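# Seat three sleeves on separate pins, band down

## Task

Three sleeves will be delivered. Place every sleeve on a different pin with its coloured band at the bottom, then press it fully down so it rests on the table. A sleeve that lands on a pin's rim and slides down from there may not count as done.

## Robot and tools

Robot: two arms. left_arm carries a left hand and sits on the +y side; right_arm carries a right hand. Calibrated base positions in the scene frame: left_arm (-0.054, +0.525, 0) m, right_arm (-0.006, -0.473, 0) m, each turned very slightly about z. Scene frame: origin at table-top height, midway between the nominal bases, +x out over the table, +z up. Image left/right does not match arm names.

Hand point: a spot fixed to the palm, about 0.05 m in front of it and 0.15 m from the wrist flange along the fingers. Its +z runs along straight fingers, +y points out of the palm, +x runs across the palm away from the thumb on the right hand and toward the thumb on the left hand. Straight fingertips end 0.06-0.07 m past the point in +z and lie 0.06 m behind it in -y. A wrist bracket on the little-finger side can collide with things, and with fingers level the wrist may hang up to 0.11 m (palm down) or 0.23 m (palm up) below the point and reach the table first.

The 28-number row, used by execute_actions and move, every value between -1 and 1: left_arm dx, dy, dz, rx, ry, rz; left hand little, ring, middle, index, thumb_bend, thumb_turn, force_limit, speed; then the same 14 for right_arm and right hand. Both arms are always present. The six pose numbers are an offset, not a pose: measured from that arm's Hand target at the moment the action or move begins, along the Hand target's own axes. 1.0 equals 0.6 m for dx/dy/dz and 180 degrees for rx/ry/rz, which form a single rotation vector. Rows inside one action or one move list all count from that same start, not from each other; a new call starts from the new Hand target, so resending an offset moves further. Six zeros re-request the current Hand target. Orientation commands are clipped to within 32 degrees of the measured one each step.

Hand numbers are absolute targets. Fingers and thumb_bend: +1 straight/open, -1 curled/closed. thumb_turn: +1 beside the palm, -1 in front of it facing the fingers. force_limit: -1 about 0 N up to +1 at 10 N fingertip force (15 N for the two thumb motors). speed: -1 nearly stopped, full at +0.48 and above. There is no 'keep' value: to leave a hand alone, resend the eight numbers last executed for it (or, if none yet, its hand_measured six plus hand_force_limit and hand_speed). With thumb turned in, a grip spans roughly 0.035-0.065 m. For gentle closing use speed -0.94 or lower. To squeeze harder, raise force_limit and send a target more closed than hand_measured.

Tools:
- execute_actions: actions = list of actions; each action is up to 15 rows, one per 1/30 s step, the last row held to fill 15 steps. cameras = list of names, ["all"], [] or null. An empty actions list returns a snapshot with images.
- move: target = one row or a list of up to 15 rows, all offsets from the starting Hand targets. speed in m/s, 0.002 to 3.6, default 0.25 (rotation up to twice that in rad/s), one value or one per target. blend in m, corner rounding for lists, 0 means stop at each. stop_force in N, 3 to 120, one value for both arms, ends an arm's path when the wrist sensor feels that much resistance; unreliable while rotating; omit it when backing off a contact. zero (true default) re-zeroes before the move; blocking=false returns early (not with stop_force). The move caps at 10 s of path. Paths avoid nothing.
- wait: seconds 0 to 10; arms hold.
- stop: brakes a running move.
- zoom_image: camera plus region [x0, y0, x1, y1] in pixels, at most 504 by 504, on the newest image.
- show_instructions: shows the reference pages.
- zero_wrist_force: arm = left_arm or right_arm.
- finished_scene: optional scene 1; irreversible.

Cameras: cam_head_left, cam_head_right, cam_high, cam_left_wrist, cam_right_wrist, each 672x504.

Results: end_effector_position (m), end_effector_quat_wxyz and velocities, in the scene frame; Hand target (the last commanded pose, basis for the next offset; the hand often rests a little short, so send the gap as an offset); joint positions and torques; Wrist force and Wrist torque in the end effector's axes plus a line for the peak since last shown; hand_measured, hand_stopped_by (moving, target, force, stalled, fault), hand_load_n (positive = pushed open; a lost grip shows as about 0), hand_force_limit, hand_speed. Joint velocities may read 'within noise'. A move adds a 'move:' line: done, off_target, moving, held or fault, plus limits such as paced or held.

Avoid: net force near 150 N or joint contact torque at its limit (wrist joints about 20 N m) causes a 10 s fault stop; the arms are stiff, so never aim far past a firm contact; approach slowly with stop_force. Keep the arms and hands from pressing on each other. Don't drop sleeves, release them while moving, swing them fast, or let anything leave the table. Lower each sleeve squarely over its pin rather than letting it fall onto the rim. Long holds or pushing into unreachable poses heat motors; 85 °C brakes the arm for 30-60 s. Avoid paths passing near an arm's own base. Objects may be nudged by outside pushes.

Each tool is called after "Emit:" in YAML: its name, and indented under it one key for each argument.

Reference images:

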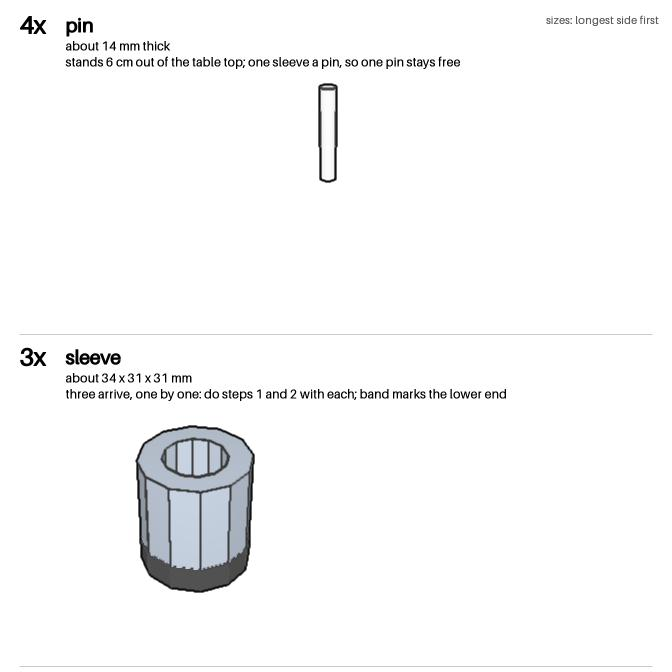

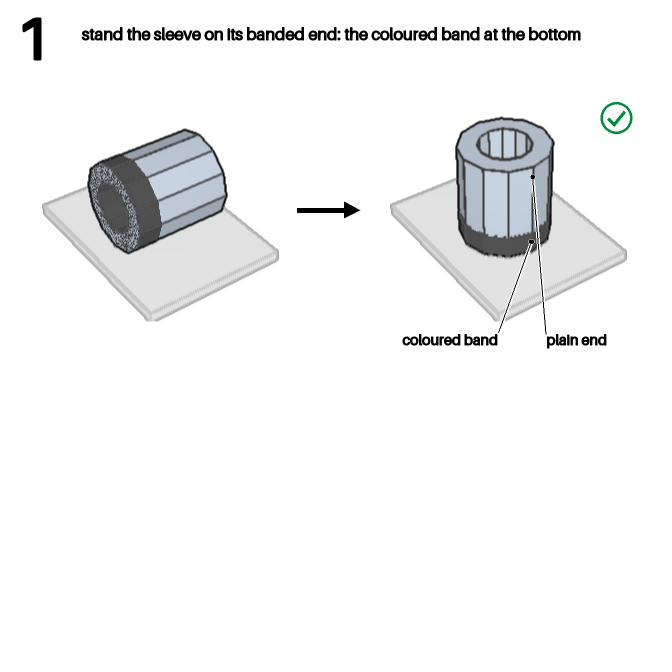

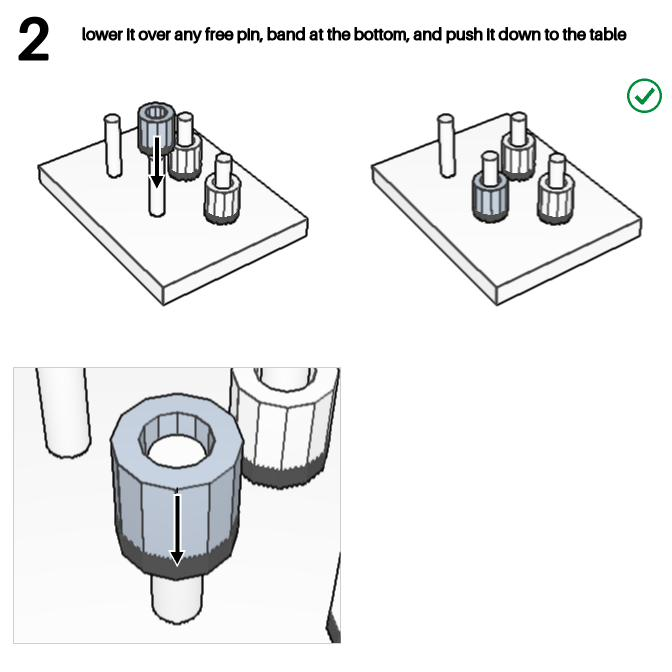

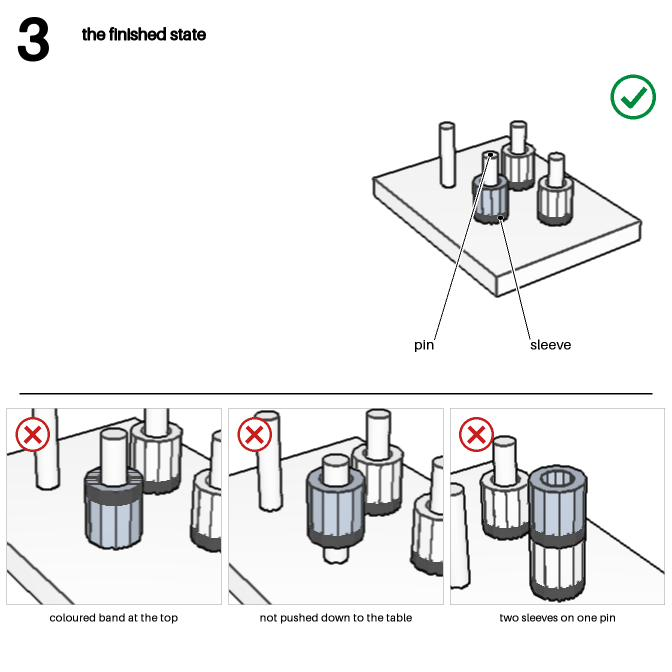

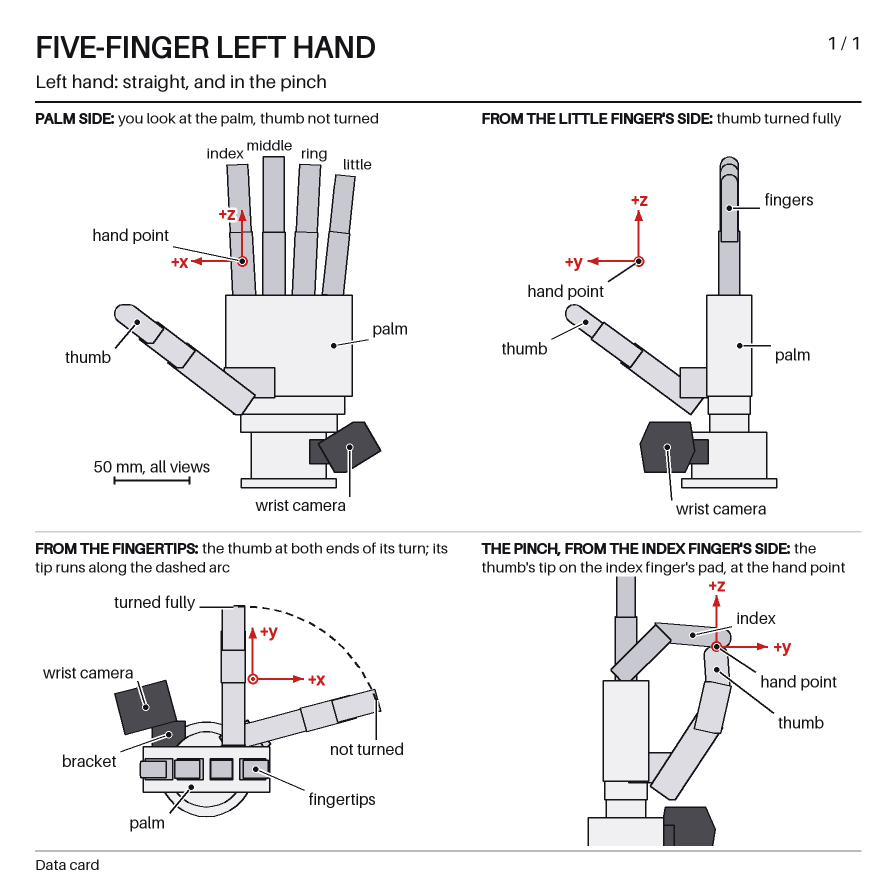

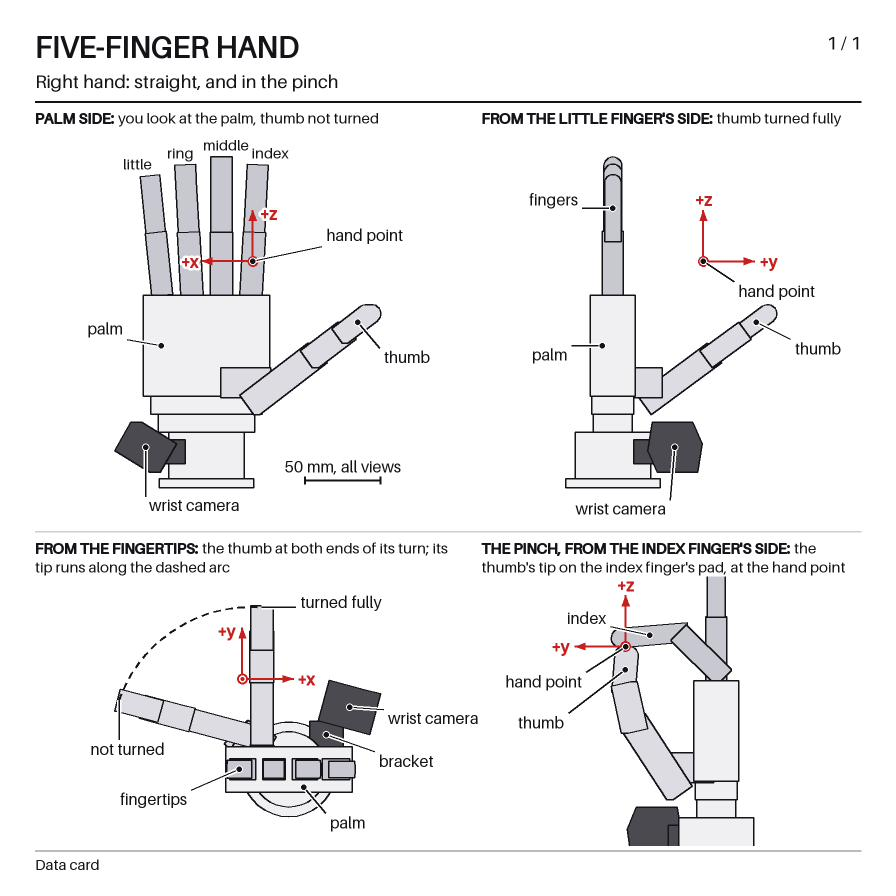

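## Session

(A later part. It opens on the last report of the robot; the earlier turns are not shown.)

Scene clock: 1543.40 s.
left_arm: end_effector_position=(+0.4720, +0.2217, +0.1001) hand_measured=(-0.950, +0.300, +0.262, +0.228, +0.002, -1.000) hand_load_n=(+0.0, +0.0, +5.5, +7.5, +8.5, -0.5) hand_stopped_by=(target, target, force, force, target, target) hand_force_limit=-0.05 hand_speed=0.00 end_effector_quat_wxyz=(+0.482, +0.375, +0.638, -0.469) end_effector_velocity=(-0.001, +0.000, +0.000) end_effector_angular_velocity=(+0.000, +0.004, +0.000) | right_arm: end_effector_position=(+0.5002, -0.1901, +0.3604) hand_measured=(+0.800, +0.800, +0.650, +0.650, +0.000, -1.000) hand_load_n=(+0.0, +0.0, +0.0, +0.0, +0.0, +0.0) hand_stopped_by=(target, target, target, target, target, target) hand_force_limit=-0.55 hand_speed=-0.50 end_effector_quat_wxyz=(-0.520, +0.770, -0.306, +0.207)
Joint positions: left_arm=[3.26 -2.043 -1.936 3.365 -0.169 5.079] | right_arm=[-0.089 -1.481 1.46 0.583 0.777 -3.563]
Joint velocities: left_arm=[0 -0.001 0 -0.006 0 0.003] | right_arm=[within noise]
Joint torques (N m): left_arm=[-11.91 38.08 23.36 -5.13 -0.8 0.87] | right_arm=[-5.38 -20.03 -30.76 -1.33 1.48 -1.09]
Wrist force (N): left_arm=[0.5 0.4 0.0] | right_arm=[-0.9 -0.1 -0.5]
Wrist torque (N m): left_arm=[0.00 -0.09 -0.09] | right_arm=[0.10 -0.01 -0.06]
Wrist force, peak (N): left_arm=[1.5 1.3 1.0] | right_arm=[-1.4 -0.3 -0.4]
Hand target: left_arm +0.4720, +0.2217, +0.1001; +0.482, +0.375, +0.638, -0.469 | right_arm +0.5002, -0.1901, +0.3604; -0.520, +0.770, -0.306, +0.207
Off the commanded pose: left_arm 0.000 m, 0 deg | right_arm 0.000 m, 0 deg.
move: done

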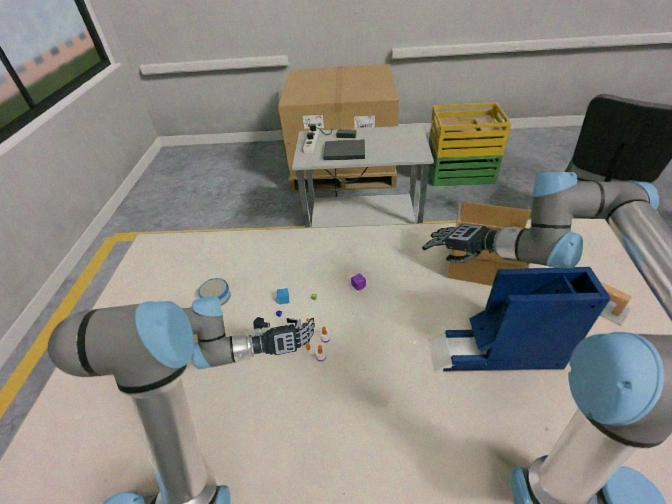

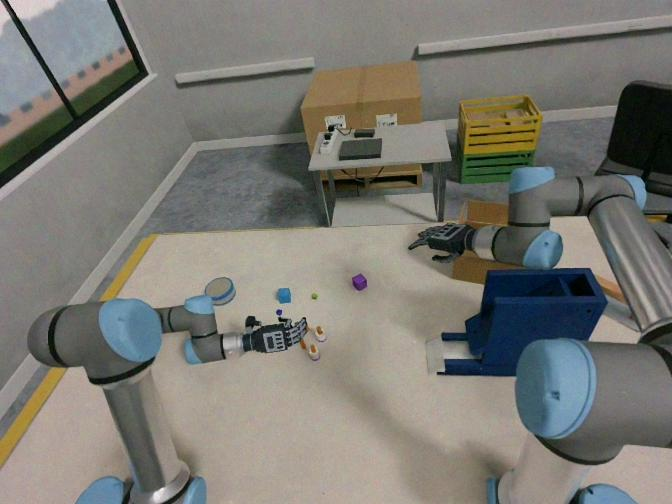

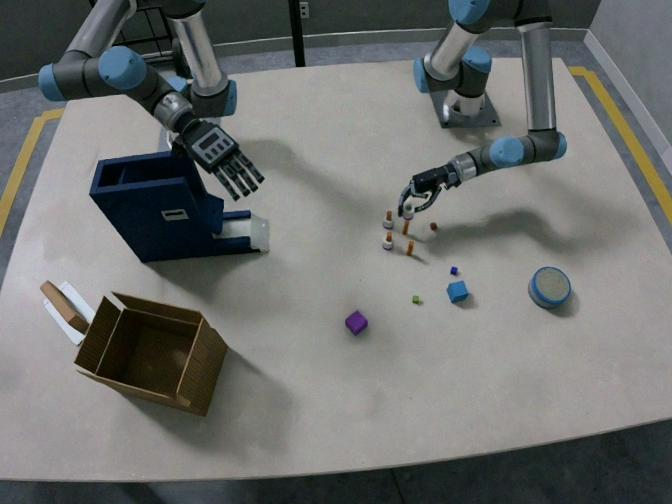

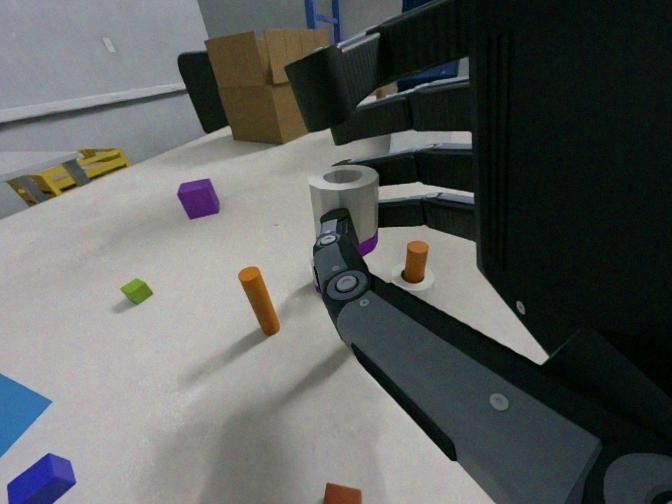

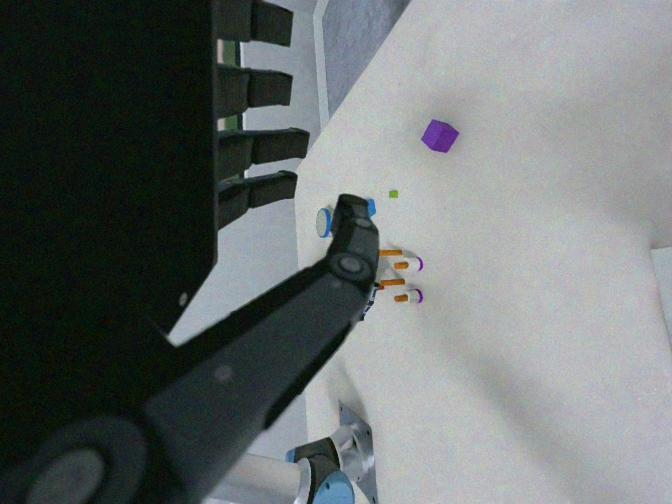

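Emit:
move:
  target: [0.0338,0.0084,0.0034,0,0,0,-0.95,0.3,-0.25,-0.25,0.0,-1,-0.05,0.0,0,0,0,0,0,0,0.8,0.8,0.65,0.65,0.0,-1,-0.55,-0.5]
  speed: 0.05
  stop_force: 4
  cameras: ["cam_high","cam_left_wrist","cam_head_left","cam_head_right"]

Emit:
zoom_image:
  camera: "cam_high"
  region: [390, 205, 425, 240]

Emit:
zoom_image:
  camera: "cam_head_left"
  region: [280, 310, 340, 370]

Emit:
zoom_image:
  camera: "cam_head_right"
  region: [280, 310, 340, 370]

Emit:
zoom_image:
  camera: "cam_left_wrist"
  region: [250, 120, 450, 320]

Scene clock: 1553.57 s.
left_arm: end_effector_position=(+0.4721, +0.2217, +0.0791) hand_measured=(-0.950, +0.300, +0.262, +0.228, +0.002, -1.000) hand_load_n=(+0.0, +0.0, +5.0, +7.5, +8.5, +0.0) hand_stopped_by=(target, target, force, force, target, target) hand_force_limit=-0.05 hand_speed=0.00 end_effector_quat_wxyz=(+0.482, +0.375, +0.638, -0.469) | right_arm: end_effector_position=(+0.5002, -0.1901, +0.3604) hand_measured=(+0.800, +0.800, +0.650, +0.650, +0.000, -1.000) hand_load_n=(+0.0, +0.0, +0.0, +0.0, +0.0, +0.0) hand_stopped_by=(target, target, target, target, target, target) hand_force_limit=-0.55 hand_speed=-0.50 end_effector_quat_wxyz=(-0.520, +0.770, -0.306, +0.207)
Joint positions: left_arm=[3.26 -2.083 -1.946 3.416 -0.169 5.079] | right_arm=[-0.089 -1.481 1.46 0.583 0.777 -3.563]
Joint torques (N m): left_arm=[7.03 51.29 14.63 -5.22 -0.55 0.75] | right_arm=[-4.98 -20.2 -31.34 -1.22 1.41 -1.13]
Wrist force (N): left_arm=[0.5 0.8 0.1] | right_arm=[-1.1 0.0 -0.5]
Wrist torque (N m): left_arm=[0.07 -0.08 -0.10] | right_arm=[0.10 0.03 -0.07]
Wrist force, peak (N): left_arm=[1.0 0.9 0.0] | right_arm=[-1.4 -0.2 -0.4]
Hand target: left_arm +0.4721, +0.2217, +0.0791; +0.482, +0.375, +0.638, -0.469 | right_arm +0.5002, -0.1901, +0.3604; -0.520, +0.770, -0.306, +0.207
Off the commanded pose: left_arm 0.000 m, 0 deg | right_arm 0.000 m, 0 deg.
move: done
Images, in order (width x height): cam_head_left 672x504, cam_head_right 672x504, cam_high 672x504, cam_left_wrist 672x504.

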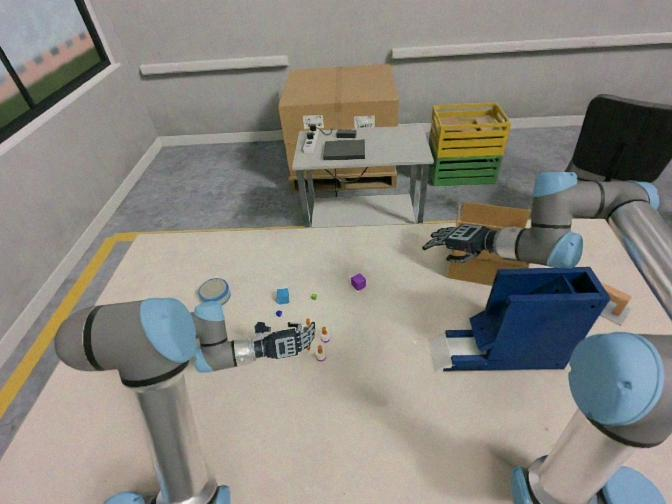

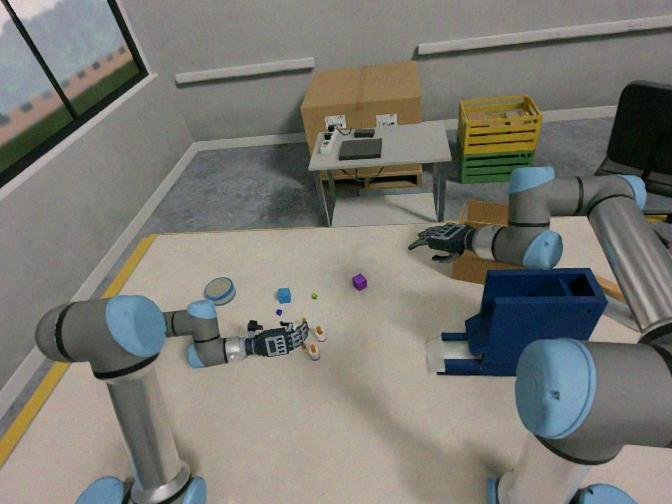

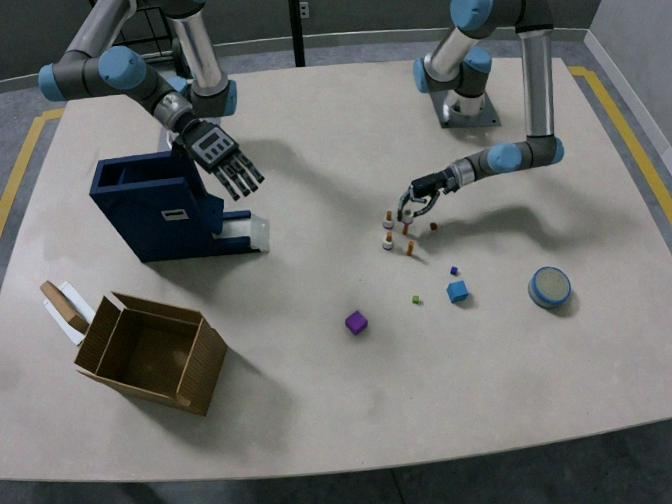

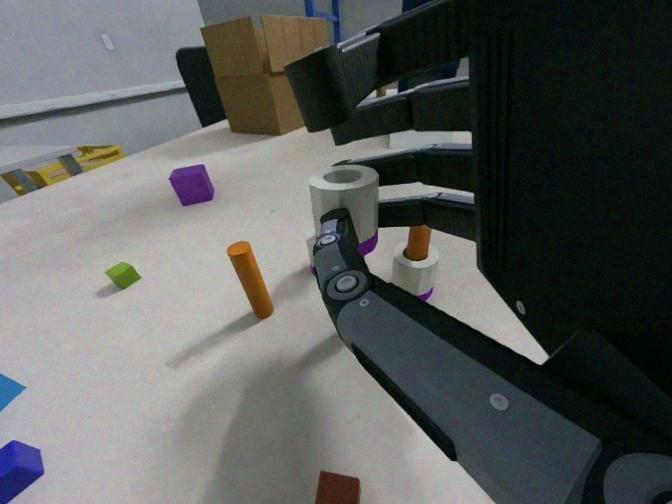

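Scaled by 14.400 from the camera's 672x504 image, which has a finer 960x720 frame.

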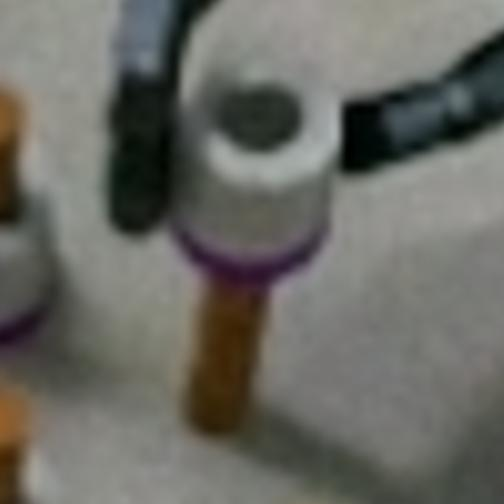

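Scaled by 8.400 from the camera's 672x504 image, which has a finer 960x720 frame.

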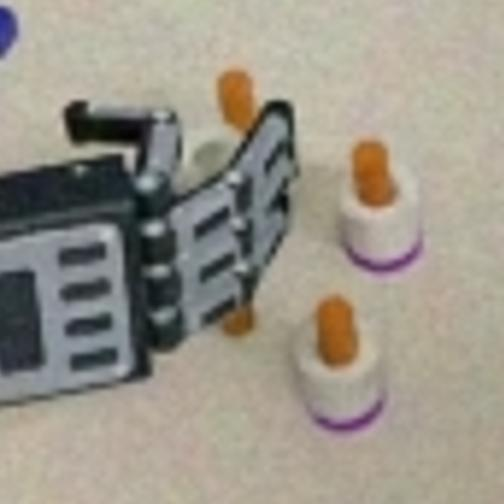

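Scaled by 8.400 from the camera's 672x504 image, which has a finer 960x720 frame.

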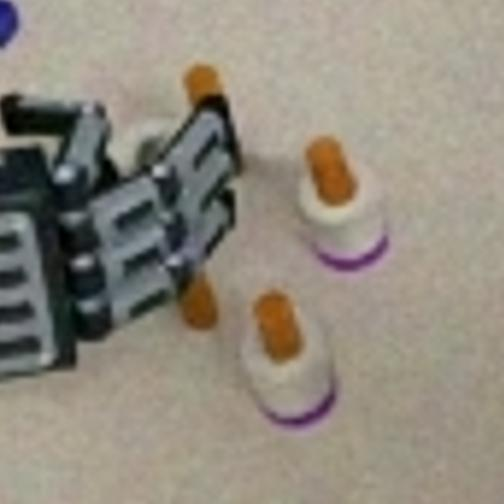

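Scaled by 2.520 from the camera's 672x504 image, which has a finer 960x720 frame.

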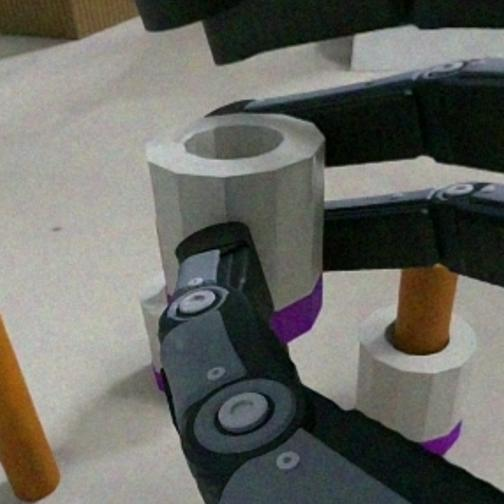

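Emit:
move:
  target: [0.0388,0.0096,0.0039,0,0,0,-0.95,0.3,-0.25,-0.25,0.0,-1,-0.05,0.0,0,0,0,0,0,0,0.8,0.8,0.65,0.65,0.0,-1,-0.55,-0.5]
  speed: 0.01
  stop_force: 3
  cameras: ["cam_high"]

Emit:
zoom_image:
  camera: "cam_high"
  region: [390, 205, 425, 240]

Scene clock: 1562.03 s.
left_arm: end_effector_position=(+0.4721, +0.2217, +0.0682) hand_measured=(-0.950, +0.300, +0.262, +0.228, +0.002, -1.000) hand_load_n=(+0.0, +0.0, +5.0, +7.0, +8.0, +0.0) hand_stopped_by=(target, target, force, force, target, target) hand_force_limit=-0.05 hand_speed=0.00 end_effector_quat_wxyz=(+0.482, +0.375, +0.638, -0.469) | right_arm: end_effector_position=(+0.5002, -0.1901, +0.3604) hand_measured=(+0.800, +0.800, +0.650, +0.650, +0.000, -1.000) hand_load_n=(+0.0, +0.0, +0.0, +0.0, +0.0, +0.0) hand_stopped_by=(target, target, target, target, target, target) hand_force_limit=-0.55 hand_speed=-0.50 end_effector_quat_wxyz=(-0.520, +0.770, -0.306, +0.207)
Joint positions: left_arm=[3.26 -2.105 -1.95 3.441 -0.169 5.079] | right_arm=[-0.089 -1.481 1.46 0.583 0.777 -3.563]
Joint torques (N m): left_arm=[8.3 52.19 22.95 -5.24 -1.02 0.84] | right_arm=[-5.57 -20.9 -31.29 -1.31 1.37 -0.95]
Wrist force (N): left_arm=[0.6 0.7 0.0] | right_arm=[-0.8 0.0 -0.5]
Wrist torque (N m): left_arm=[0.06 -0.11 -0.09] | right_arm=[0.10 -0.01 -0.06]
Wrist force, peak (N): left_arm=[-4.8 0.3 0.8] | right_arm=[-1.3 -0.1 -0.7]
Hand target: left_arm +0.4721, +0.2217, +0.0682; +0.482, +0.375, +0.638, -0.469 (not the last commanded pose) | right_arm +0.5002, -0.1901, +0.3604; -0.520, +0.770, -0.306, +0.207
Off the commanded pose: left_arm 0.013 m, 0 deg | right_arm 0.000 m, 0 deg.
move: contact (left_arm)
Images, in order (width x height): cam_high 672x504.

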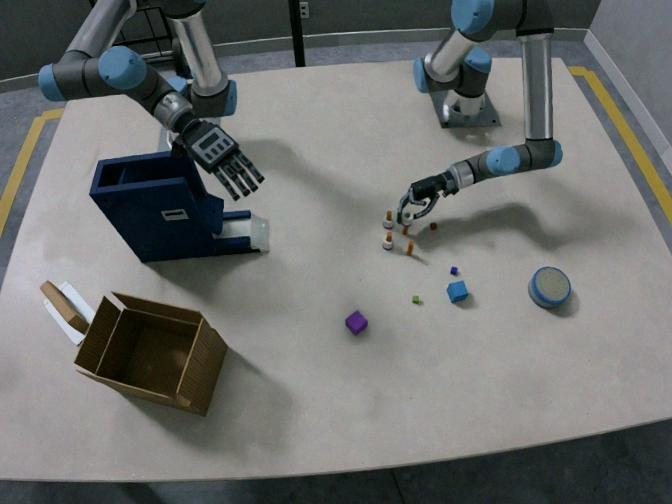

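Scaled by 14.400 from the camera's 672x504 image, which has a finer 960x720 frame.

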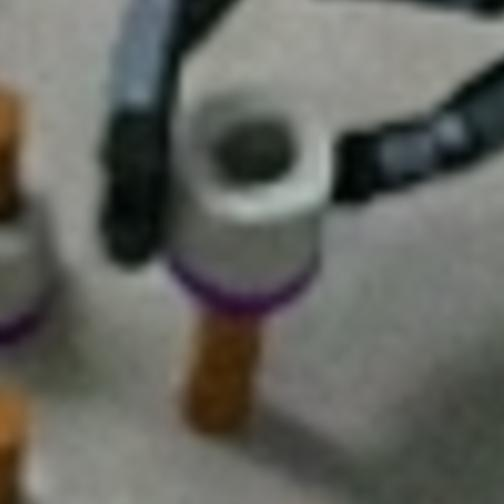

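Emit:
move:
  target: [-0.0037,-0.0046,-0.0032,0,0,0,-0.95,0.3,-0.25,-0.25,0.0,-1,-0.05,0.0,0,0,0,0,0,0,0.8,0.8,0.65,0.65,0.0,-1,-0.55,-0.5]
  speed: 0.02

Emit:
move:
  target: [0.0258,0.0064,0.0026,0,0,0,-0.95,0.3,-0.25,-0.25,0.0,-1,-0.05,0.0,0,0,0,0,0,0,0.8,0.8,0.65,0.65,0.0,-1,-0.55,-0.5]
  speed: 0.01
  stop_force: 3
  cameras: ["cam_high"]

Emit:
zoom_image:
  camera: "cam_high"
  region: [390, 205, 425, 240]

Scene clock: 1567.23 s.
left_arm: end_effector_position=(+0.4696, +0.2227, +0.0713) hand_measured=(-0.950, +0.300, +0.262, +0.228, +0.002, -1.000) hand_load_n=(+0.0, +0.0, +5.0, +7.0, +8.0, +0.0) hand_stopped_by=(target, target, force, force, target, target) hand_force_limit=-0.05 hand_speed=0.00 end_effector_quat_wxyz=(+0.482, +0.375, +0.638, -0.469) | right_arm: end_effector_position=(+0.5002, -0.1901, +0.3604) hand_measured=(+0.800, +0.800, +0.650, +0.650, +0.000, -1.000) hand_load_n=(+0.0, +0.0, +0.0, +0.0, +0.0, +0.0) hand_stopped_by=(target, target, target, target, target, target) hand_force_limit=-0.55 hand_speed=-0.50 end_effector_quat_wxyz=(-0.520, +0.770, -0.306, +0.207)
Joint positions: left_arm=[3.264 -2.097 -1.955 3.427 -0.166 5.091] | right_arm=[-0.089 -1.481 1.46 0.583 0.777 -3.563]
Joint torques (N m): left_arm=[6.27 38.17 16.33 -4.48 3 0.3] | right_arm=[-5.1 -20.8 -31.03 -1.3 1.41 -1.08]
Wrist force (N): left_arm=[0.6 0.7 0.0] | right_arm=[-0.9 -0.3 -0.4]
Wrist torque (N m): left_arm=[0.06 -0.12 -0.09] | right_arm=[0.06 0.00 -0.07]
Wrist force, peak (N): left_arm=[0.6 1.1 -0.1] | right_arm=[-1.2 -0.2 -0.6]
Hand target: left_arm +0.4696, +0.2227, +0.0712; +0.482, +0.375, +0.638, -0.469 | right_arm +0.5002, -0.1901, +0.3604; -0.520, +0.770, -0.306, +0.207
Off the commanded pose: left_arm 0.000 m, 0 deg | right_arm 0.000 m, 0 deg.
move: done

Scene clock: 1569.73 s.
left_arm: end_effector_position=(+0.4697, +0.2227, +0.0552) hand_measured=(-0.950, +0.300, +0.262, +0.228, +0.002, -1.000) hand_load_n=(+0.0, +0.0, +5.0, +7.0, +8.0, -0.5) hand_stopped_by=(target, target, force, force, target, target) hand_force_limit=-0.05 hand_speed=0.00 end_effector_quat_wxyz=(+0.482, +0.375, +0.638, -0.469) | right_arm: end_effector_position=(+0.5002, -0.1901, +0.3604) hand_measured=(+0.800, +0.800, +0.650, +0.650, +0.000, -1.000) hand_load_n=(+0.0, +0.0, +0.0, +0.0, +0.0, +0.0) hand_stopped_by=(target, target, target, target, target, target) hand_force_limit=-0.55 hand_speed=-0.50 end_effector_quat_wxyz=(-0.520, +0.770, -0.306, +0.207)
Joint positions: left_arm=[3.264 -2.13 -1.96 3.464 -0.166 5.091] | right_arm=[-0.089 -1.481 1.46 0.583 0.777 -3.563]
Joint torques (N m): left_arm=[-10.15 52.39 4.32 -4.81 -1.26 -0.59] | right_arm=[-4.74 -20.5 -30.81 -1.21 1.45 -1.12]
Wrist force (N): left_arm=[0.3 0.8 0.0] | right_arm=[-0.7 -0.1 -0.3]
Wrist torque (N m): left_arm=[0.07 -0.08 -0.11] | right_arm=[0.08 -0.04 -0.05]
Wrist force, peak (N): left_arm=[0.5 1.1 0.1] | right_arm=[-1.1 -0.1 -0.7]
Hand target: left_arm +0.4697, +0.2227, +0.0552; +0.482, +0.375, +0.638, -0.469 | right_arm +0.5002, -0.1901, +0.3604; -0.520, +0.770, -0.306, +0.207
Off the commanded pose: left_arm 0.000 m, 0 deg | right_arm 0.000 m, 0 deg.
move: done
Images, in order (width x height): cam_high 672x504.

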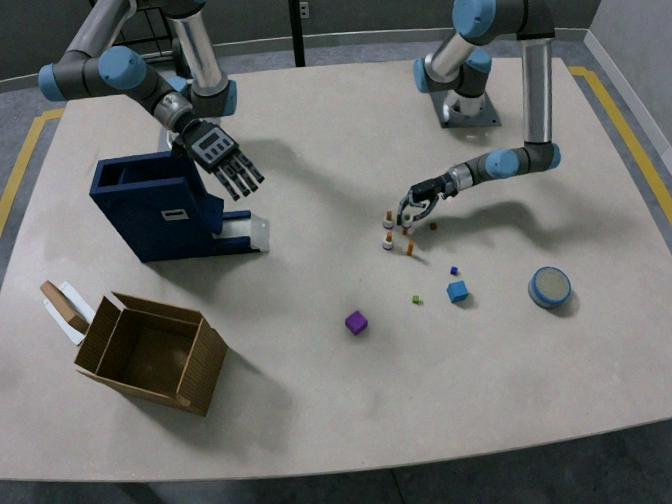

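Scaled by 14.400 from the camera's 672x504 image, which has a finer 960x720 frame.

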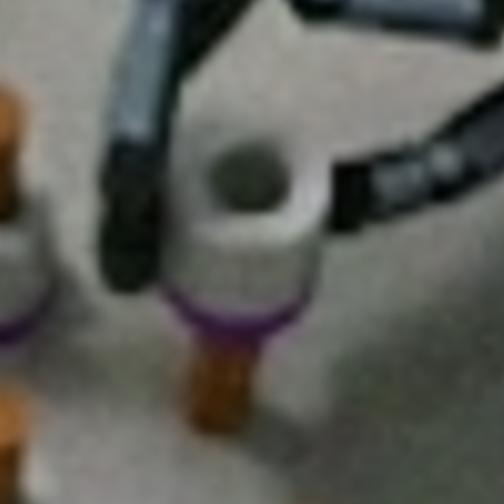

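Emit:
move:
  target: [0.0687,0.0171,0.0069,0,0,0,-0.95,0.3,-0.25,-0.25,0.0,-1,-0.05,0.0,0,0,0,0,0,0,0.8,0.8,0.65,0.65,0.0,-1,-0.55,-0.5]
  speed: 0.02
  stop_force: 4
  cameras: ["cam_high","cam_left_wrist"]

Emit:
zoom_image:
  camera: "cam_high"
  region: [390, 205, 425, 240]

Emit:
zoom_image:
  camera: "cam_left_wrist"
  region: [250, 120, 450, 320]

Scene clock: 1575.67 s.
left_arm: end_effector_position=(+0.4697, +0.2227, +0.0371) hand_measured=(-0.950, +0.300, +0.262, +0.228, +0.002, -1.000) hand_load_n=(+0.0, +0.0, +3.0, +7.0, +8.5, +1.0) hand_stopped_by=(target, target, force, force, target, target) hand_force_limit=-0.05 hand_speed=0.00 end_effector_quat_wxyz=(+0.482, +0.375, +0.638, -0.469) | right_arm: end_effector_position=(+0.5002, -0.1901, +0.3604) hand_measured=(+0.800, +0.800, +0.650, +0.650, +0.000, -1.000) hand_load_n=(+0.0, +0.0, +0.0, +0.0, +0.0, +0.0) hand_stopped_by=(target, target, target, target, target, target) hand_force_limit=-0.55 hand_speed=-0.50 end_effector_quat_wxyz=(-0.520, +0.770, -0.306, +0.207)
Joint positions: left_arm=[3.264 -2.168 -1.963 3.506 -0.166 5.091] | right_arm=[-0.089 -1.481 1.46 0.583 0.777 -3.563]
Joint torques (N m): left_arm=[-4.57 40.09 21.18 -5.21 0.56 0.94] | right_arm=[-5.78 -20.84 -30.91 -1.34 1.39 -1.1]
Wrist force (N): left_arm=[2.1 1.9 -2.3] | right_arm=[-1.1 0.1 -0.6]
Wrist torque (N m): left_arm=[0.08 -0.13 -0.12] | right_arm=[0.13 0.03 -0.06]
Wrist force, peak (N): left_arm=[-3.6 2.0 -5.6] | right_arm=[-1.3 -0.4 -0.5]
Hand target: left_arm +0.4697, +0.2227, +0.0371; +0.482, +0.375, +0.638, -0.469 (not the last commanded pose) | right_arm +0.5002, -0.1901, +0.3604; -0.520, +0.770, -0.306, +0.207
Off the commanded pose: left_arm 0.025 m, 0 deg | right_arm 0.000 m, 0 deg.
move: contact (left_arm)
Images, in order (width x height): cam_high 672x504, cam_left_wrist 672x504.

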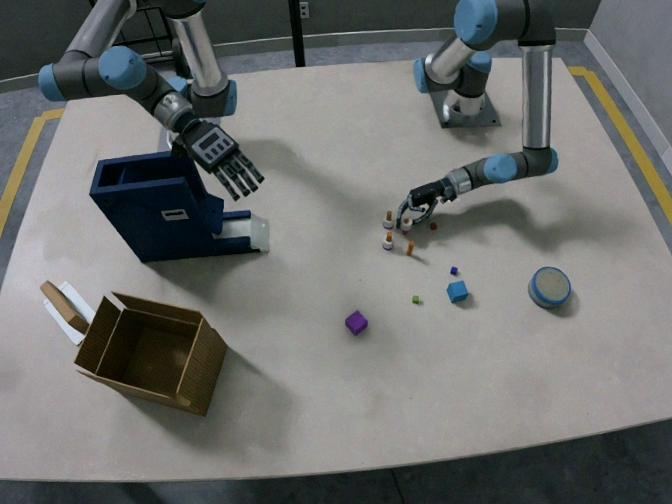

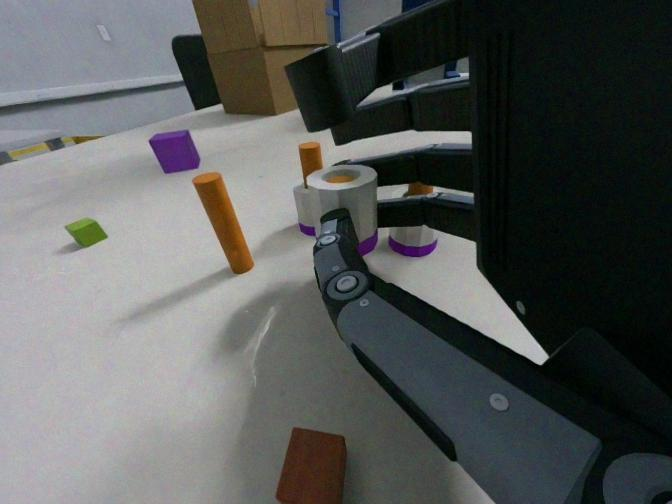

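Scaled by 14.400 from the camera's 672x504 image, which has a finer 960x720 frame.

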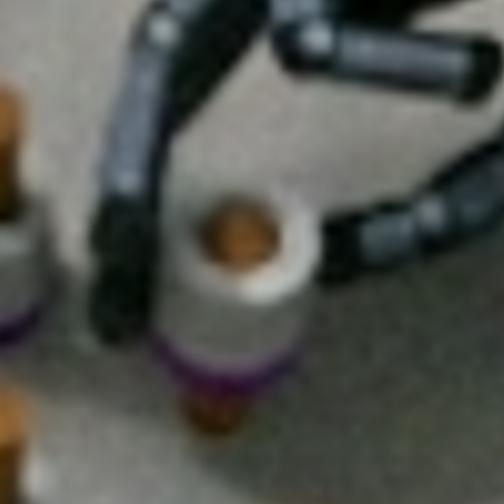

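Scaled by 2.520 from the camera's 672x504 image, which has a finer 960x720 frame.

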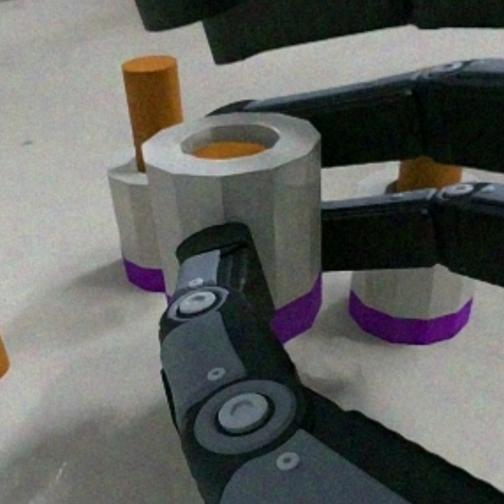

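Emit:
move:
  target: [0.0001,0.0006,-0.0019,0,0,0,-0.95,0.3,-0.25,-0.25,0.0,-1,-0.05,0.0,0,0,0,0,0,0,0.8,0.8,0.65,0.65,0.0,-1,-0.55,-0.5]
  speed: 0.01

Scene clock: 1585.17 s.
left_arm: end_effector_position=(+0.4698, +0.2239, +0.0370) hand_measured=(-0.950, +0.300, +0.262, +0.228, +0.002, -1.000) hand_load_n=(+0.0, -0.5, +4.5, +7.0, +7.5, -0.5) hand_stopped_by=(target, target, force, force, target, target) hand_force_limit=-0.05 hand_speed=0.00 end_effector_quat_wxyz=(+0.482, +0.375, +0.638, -0.469) | right_arm: end_effector_position=(+0.5002, -0.1901, +0.3604) hand_measured=(+0.800, +0.800, +0.650, +0.650, +0.000, -1.000) hand_load_n=(-0.5, +0.0, +0.0, +0.0, +0.0, +0.0) hand_stopped_by=(target, target, target, target, target, target) hand_force_limit=-0.55 hand_speed=-0.50 end_effector_quat_wxyz=(-0.520, +0.770, -0.306, +0.207)
Joint positions: left_arm=[3.267 -2.17 -1.961 3.495 -0.164 5.102] | right_arm=[-0.089 -1.481 1.46 0.583 0.777 -3.563]
Joint torques (N m): left_arm=[8.66 39.94 20.99 -5.14 3.07 1.22] | right_arm=[-5.38 -20.35 -30.82 -1.33 1.48 -1.1]
Wrist force (N): left_arm=[0.7 0.6 -0.2] | right_arm=[-0.9 -0.3 -0.5]
Wrist torque (N m): left_arm=[0.04 -0.13 -0.15] | right_arm=[0.07 -0.01 -0.06]
Wrist force, peak (N): left_arm=[2.3 2.0 -2.4] | right_arm=[-1.2 -0.3 -0.7]
Hand target: left_arm +0.4698, +0.2239, +0.0370; +0.482, +0.375, +0.638, -0.469 | right_arm +0.5002, -0.1901, +0.3604; -0.520, +0.770, -0.306, +0.207
Off the commanded pose: left_arm 0.000 m, 0 deg | right_arm 0.000 m, 0 deg.
move: done

Emit:
move:
  target:
    - [0.0001,0.0003,-0.0011,0,0,0,-0.95,0.3,-0.25,-0.25,0.0,-1,-0.05,0.0,0,0,0,0,0,0,0.8,0.8,0.65,0.65,0.0,-1,-0.55,-0.5]
    - [0.0396,0.0102,0.0029,0,0,0,-0.95,0.3,-0.25,-0.25,0.0,-1,-0.05,0.0,0,0,0,0,0,0,0.8,0.8,0.65,0.65,0.0,-1,-0.55,-0.5]
  speed: 0.02
  stop_force: 4
  cameras: ["cam_high","cam_left_wrist"]

Emit:
zoom_image:
  camera: "cam_left_wrist"
  region: [250, 120, 450, 320]

Emit:
zoom_image:
  camera: "cam_high"
  region: [390, 205, 425, 240]

Scene clock: 1590.40 s.
left_arm: end_effector_position=(+0.4698, +0.2246, +0.0128) hand_measured=(-0.950, +0.300, +0.262, +0.228, +0.002, -1.000) hand_load_n=(+0.0, +0.0, +4.5, +6.5, +7.5, -0.5) hand_stopped_by=(target, target, force, force, target, target) hand_force_limit=-0.05 hand_speed=0.00 end_effector_quat_wxyz=(+0.482, +0.375, +0.638, -0.469) | right_arm: end_effector_position=(+0.5002, -0.1901, +0.3604) hand_measured=(+0.800, +0.800, +0.650, +0.650, +0.000, -1.000) hand_load_n=(+0.0, +0.0, -0.5, +0.0, +0.0, +0.0) hand_stopped_by=(target, target, target, target, target, target) hand_force_limit=-0.55 hand_speed=-0.50 end_effector_quat_wxyz=(-0.520, +0.770, -0.306, +0.207)
Joint positions: left_arm=[3.269 -2.224 -1.962 3.543 -0.162 5.109] | right_arm=[-0.089 -1.481 1.46 0.583 0.777 -3.563]
Joint torques (N m): left_arm=[10.54 52.89 1.23 -5.31 -0.62 0.86] | right_arm=[-5.45 -20.59 -31.43 -1.32 1.45 -1.14]
Wrist force (N): left_arm=[-2.4 -0.4 -0.5] | right_arm=[-0.9 -0.2 -0.6]
Wrist torque (N m): left_arm=[0.05 -0.25 -0.18] | right_arm=[0.09 0.00 -0.06]
Wrist force, peak (N): left_arm=[-7.6 -2.6 -1.9] | right_arm=[-1.2 -0.2 -0.6]
Hand target: left_arm +0.4698, +0.2246, +0.0128; +0.482, +0.375, +0.638, -0.469 | right_arm +0.5002, -0.1901, +0.3604; -0.520, +0.770, -0.306, +0.207
Off the commanded pose: left_arm 0.000 m, 0 deg | right_arm 0.000 m, 0 deg.
move: contact (left_arm); path passed 1 of 2 targets
Images, in order (width x height): cam_high 672x504, cam_left_wrist 672x504.

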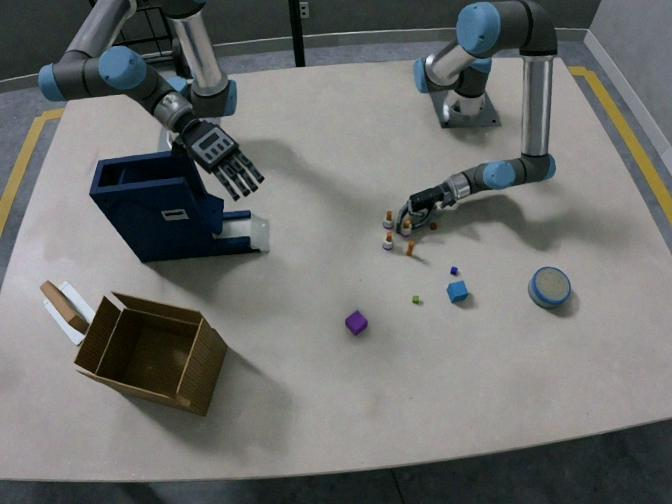

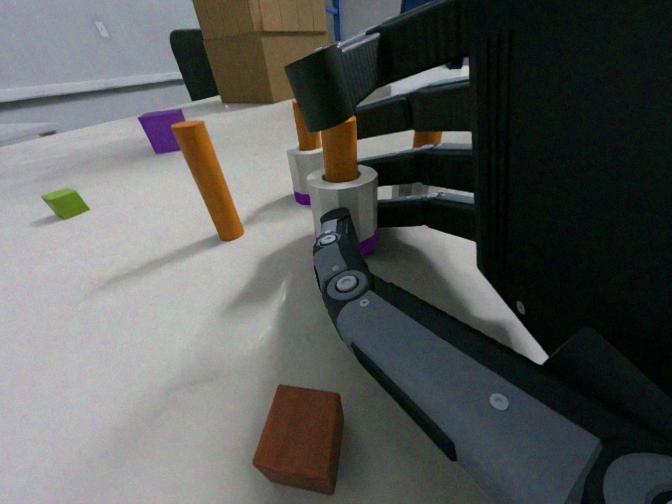

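Scaled by 2.520 from the camera's 672x504 image, which has a finer 960x720 frame.

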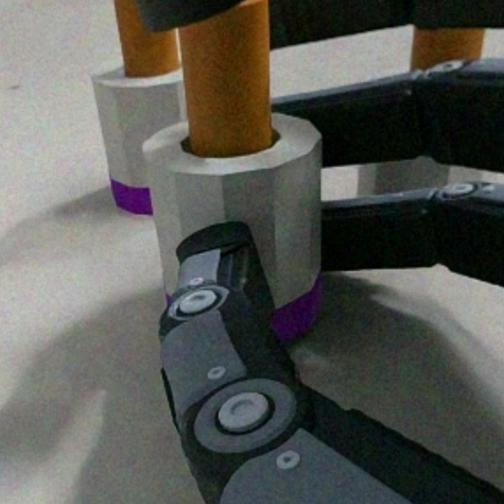

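Scaled by 14.400 from the camera's 672x504 image, which has a finer 960x720 frame.

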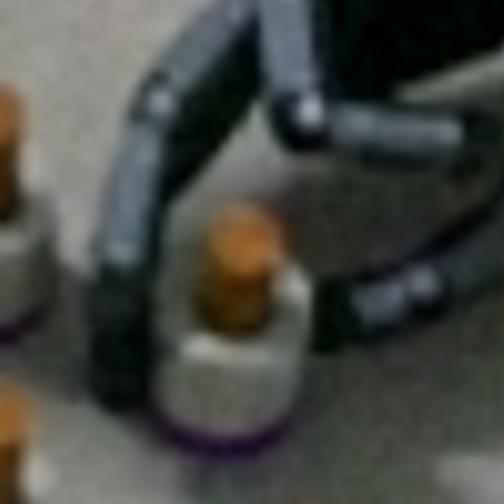

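Emit:
execute_actions:
  actions:
    - [[0,0,0,0,0,0,-0.95,0.3,0.42,0.42,0.2,-1,-0.5,-0.6,0,0,0,0,0,0,0.8,0.8,0.65,0.65,0.0,-1,-0.55,-0.5]]
    - [[0,0,0,0,0,0,-0.95,0.3,0.42,0.42,0.2,-1,-0.5,-0.6,0,0,0,0,0,0,0.8,0.8,0.65,0.65,0.0,-1,-0.55,-0.5]]
  cameras: ["cam_high","cam_left_wrist"]

Emit:
zoom_image:
  camera: "cam_left_wrist"
  region: [250, 120, 450, 320]

Emit:
zoom_image:
  camera: "cam_high"
  region: [390, 205, 425, 240]

Scene clock: 1598.23 s.
left_arm: end_effector_position=(+0.4698, +0.2246, +0.0128) hand_measured=(-0.950, +0.300, +0.420, +0.420, +0.200, -1.000) hand_load_n=(+0.0, +0.0, +0.0, +0.0, +0.0, +0.0) hand_stopped_by=(target, target, target, target, target, target) hand_force_limit=-0.50 hand_speed=-0.60 end_effector_quat_wxyz=(+0.482, +0.375, +0.638, -0.469) | right_arm: end_effector_position=(+0.5002, -0.1901, +0.3604) hand_measured=(+0.800, +0.800, +0.650, +0.650, +0.000, -1.000) hand_load_n=(+0.0, +0.0, +0.0, +0.0, +0.0, +0.0) hand_stopped_by=(target, target, target, target, target, target) hand_force_limit=-0.55 hand_speed=-0.50 end_effector_quat_wxyz=(-0.520, +0.770, -0.306, +0.207)
Joint positions: left_arm=[3.269 -2.224 -1.962 3.543 -0.162 5.109] | right_arm=[-0.089 -1.481 1.46 0.583 0.777 -3.563]
Joint torques (N m): left_arm=[7.19 51.41 1.45 -5.05 -0.69 0.74] | right_arm=[-5.66 -20.95 -30.7 -1.29 1.52 -1.18]
Wrist force (N): left_arm=[0.3 0.5 0.1] | right_arm=[-1.0 -0.2 -0.4]
Wrist torque (N m): left_arm=[0.02 -0.09 -0.17] | right_arm=[0.07 0.01 -0.07]
Wrist force, peak (N): left_arm=[-2.7 0.8 -1.4] | right_arm=[-1.3 -0.3 -0.6]
Hand target: left_arm +0.4698, +0.2246, +0.0128; +0.482, +0.375, +0.638, -0.469 | right_arm +0.5002, -0.1901, +0.3604; -0.520, +0.770, -0.306, +0.207
Off the commanded pose: left_arm 0.000 m, 0 deg | right_arm 0.000 m, 0 deg.
Images, in order (width x height): cam_high 672x504, cam_left_wrist 672x504.

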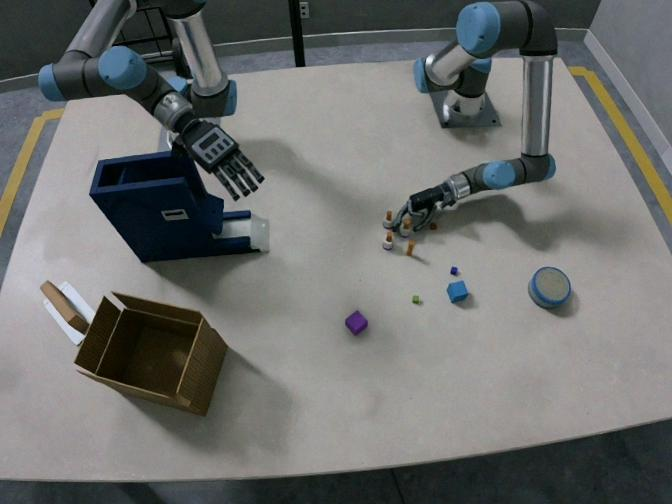

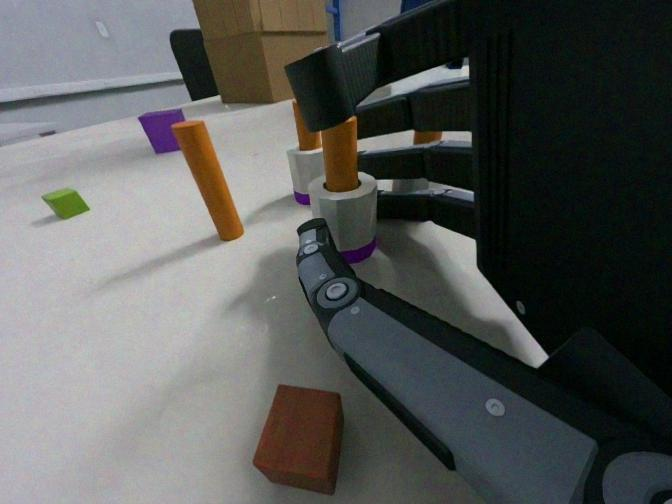

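Scaled by 2.520 from the camera's 672x504 image, which has a finer 960x720 frame.

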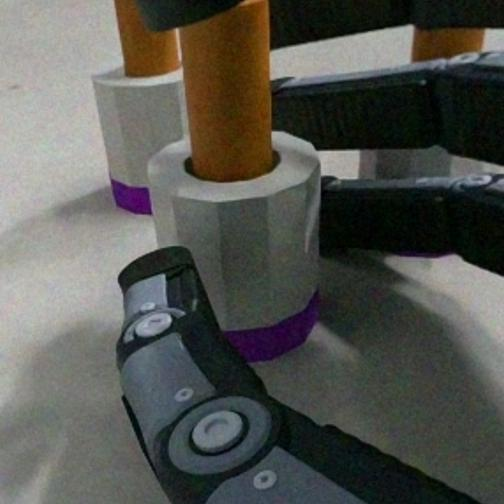

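Scaled by 14.400 from the camera's 672x504 image, which has a finer 960x720 frame.

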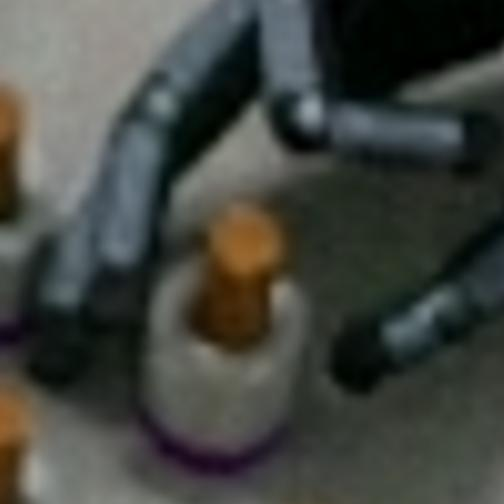

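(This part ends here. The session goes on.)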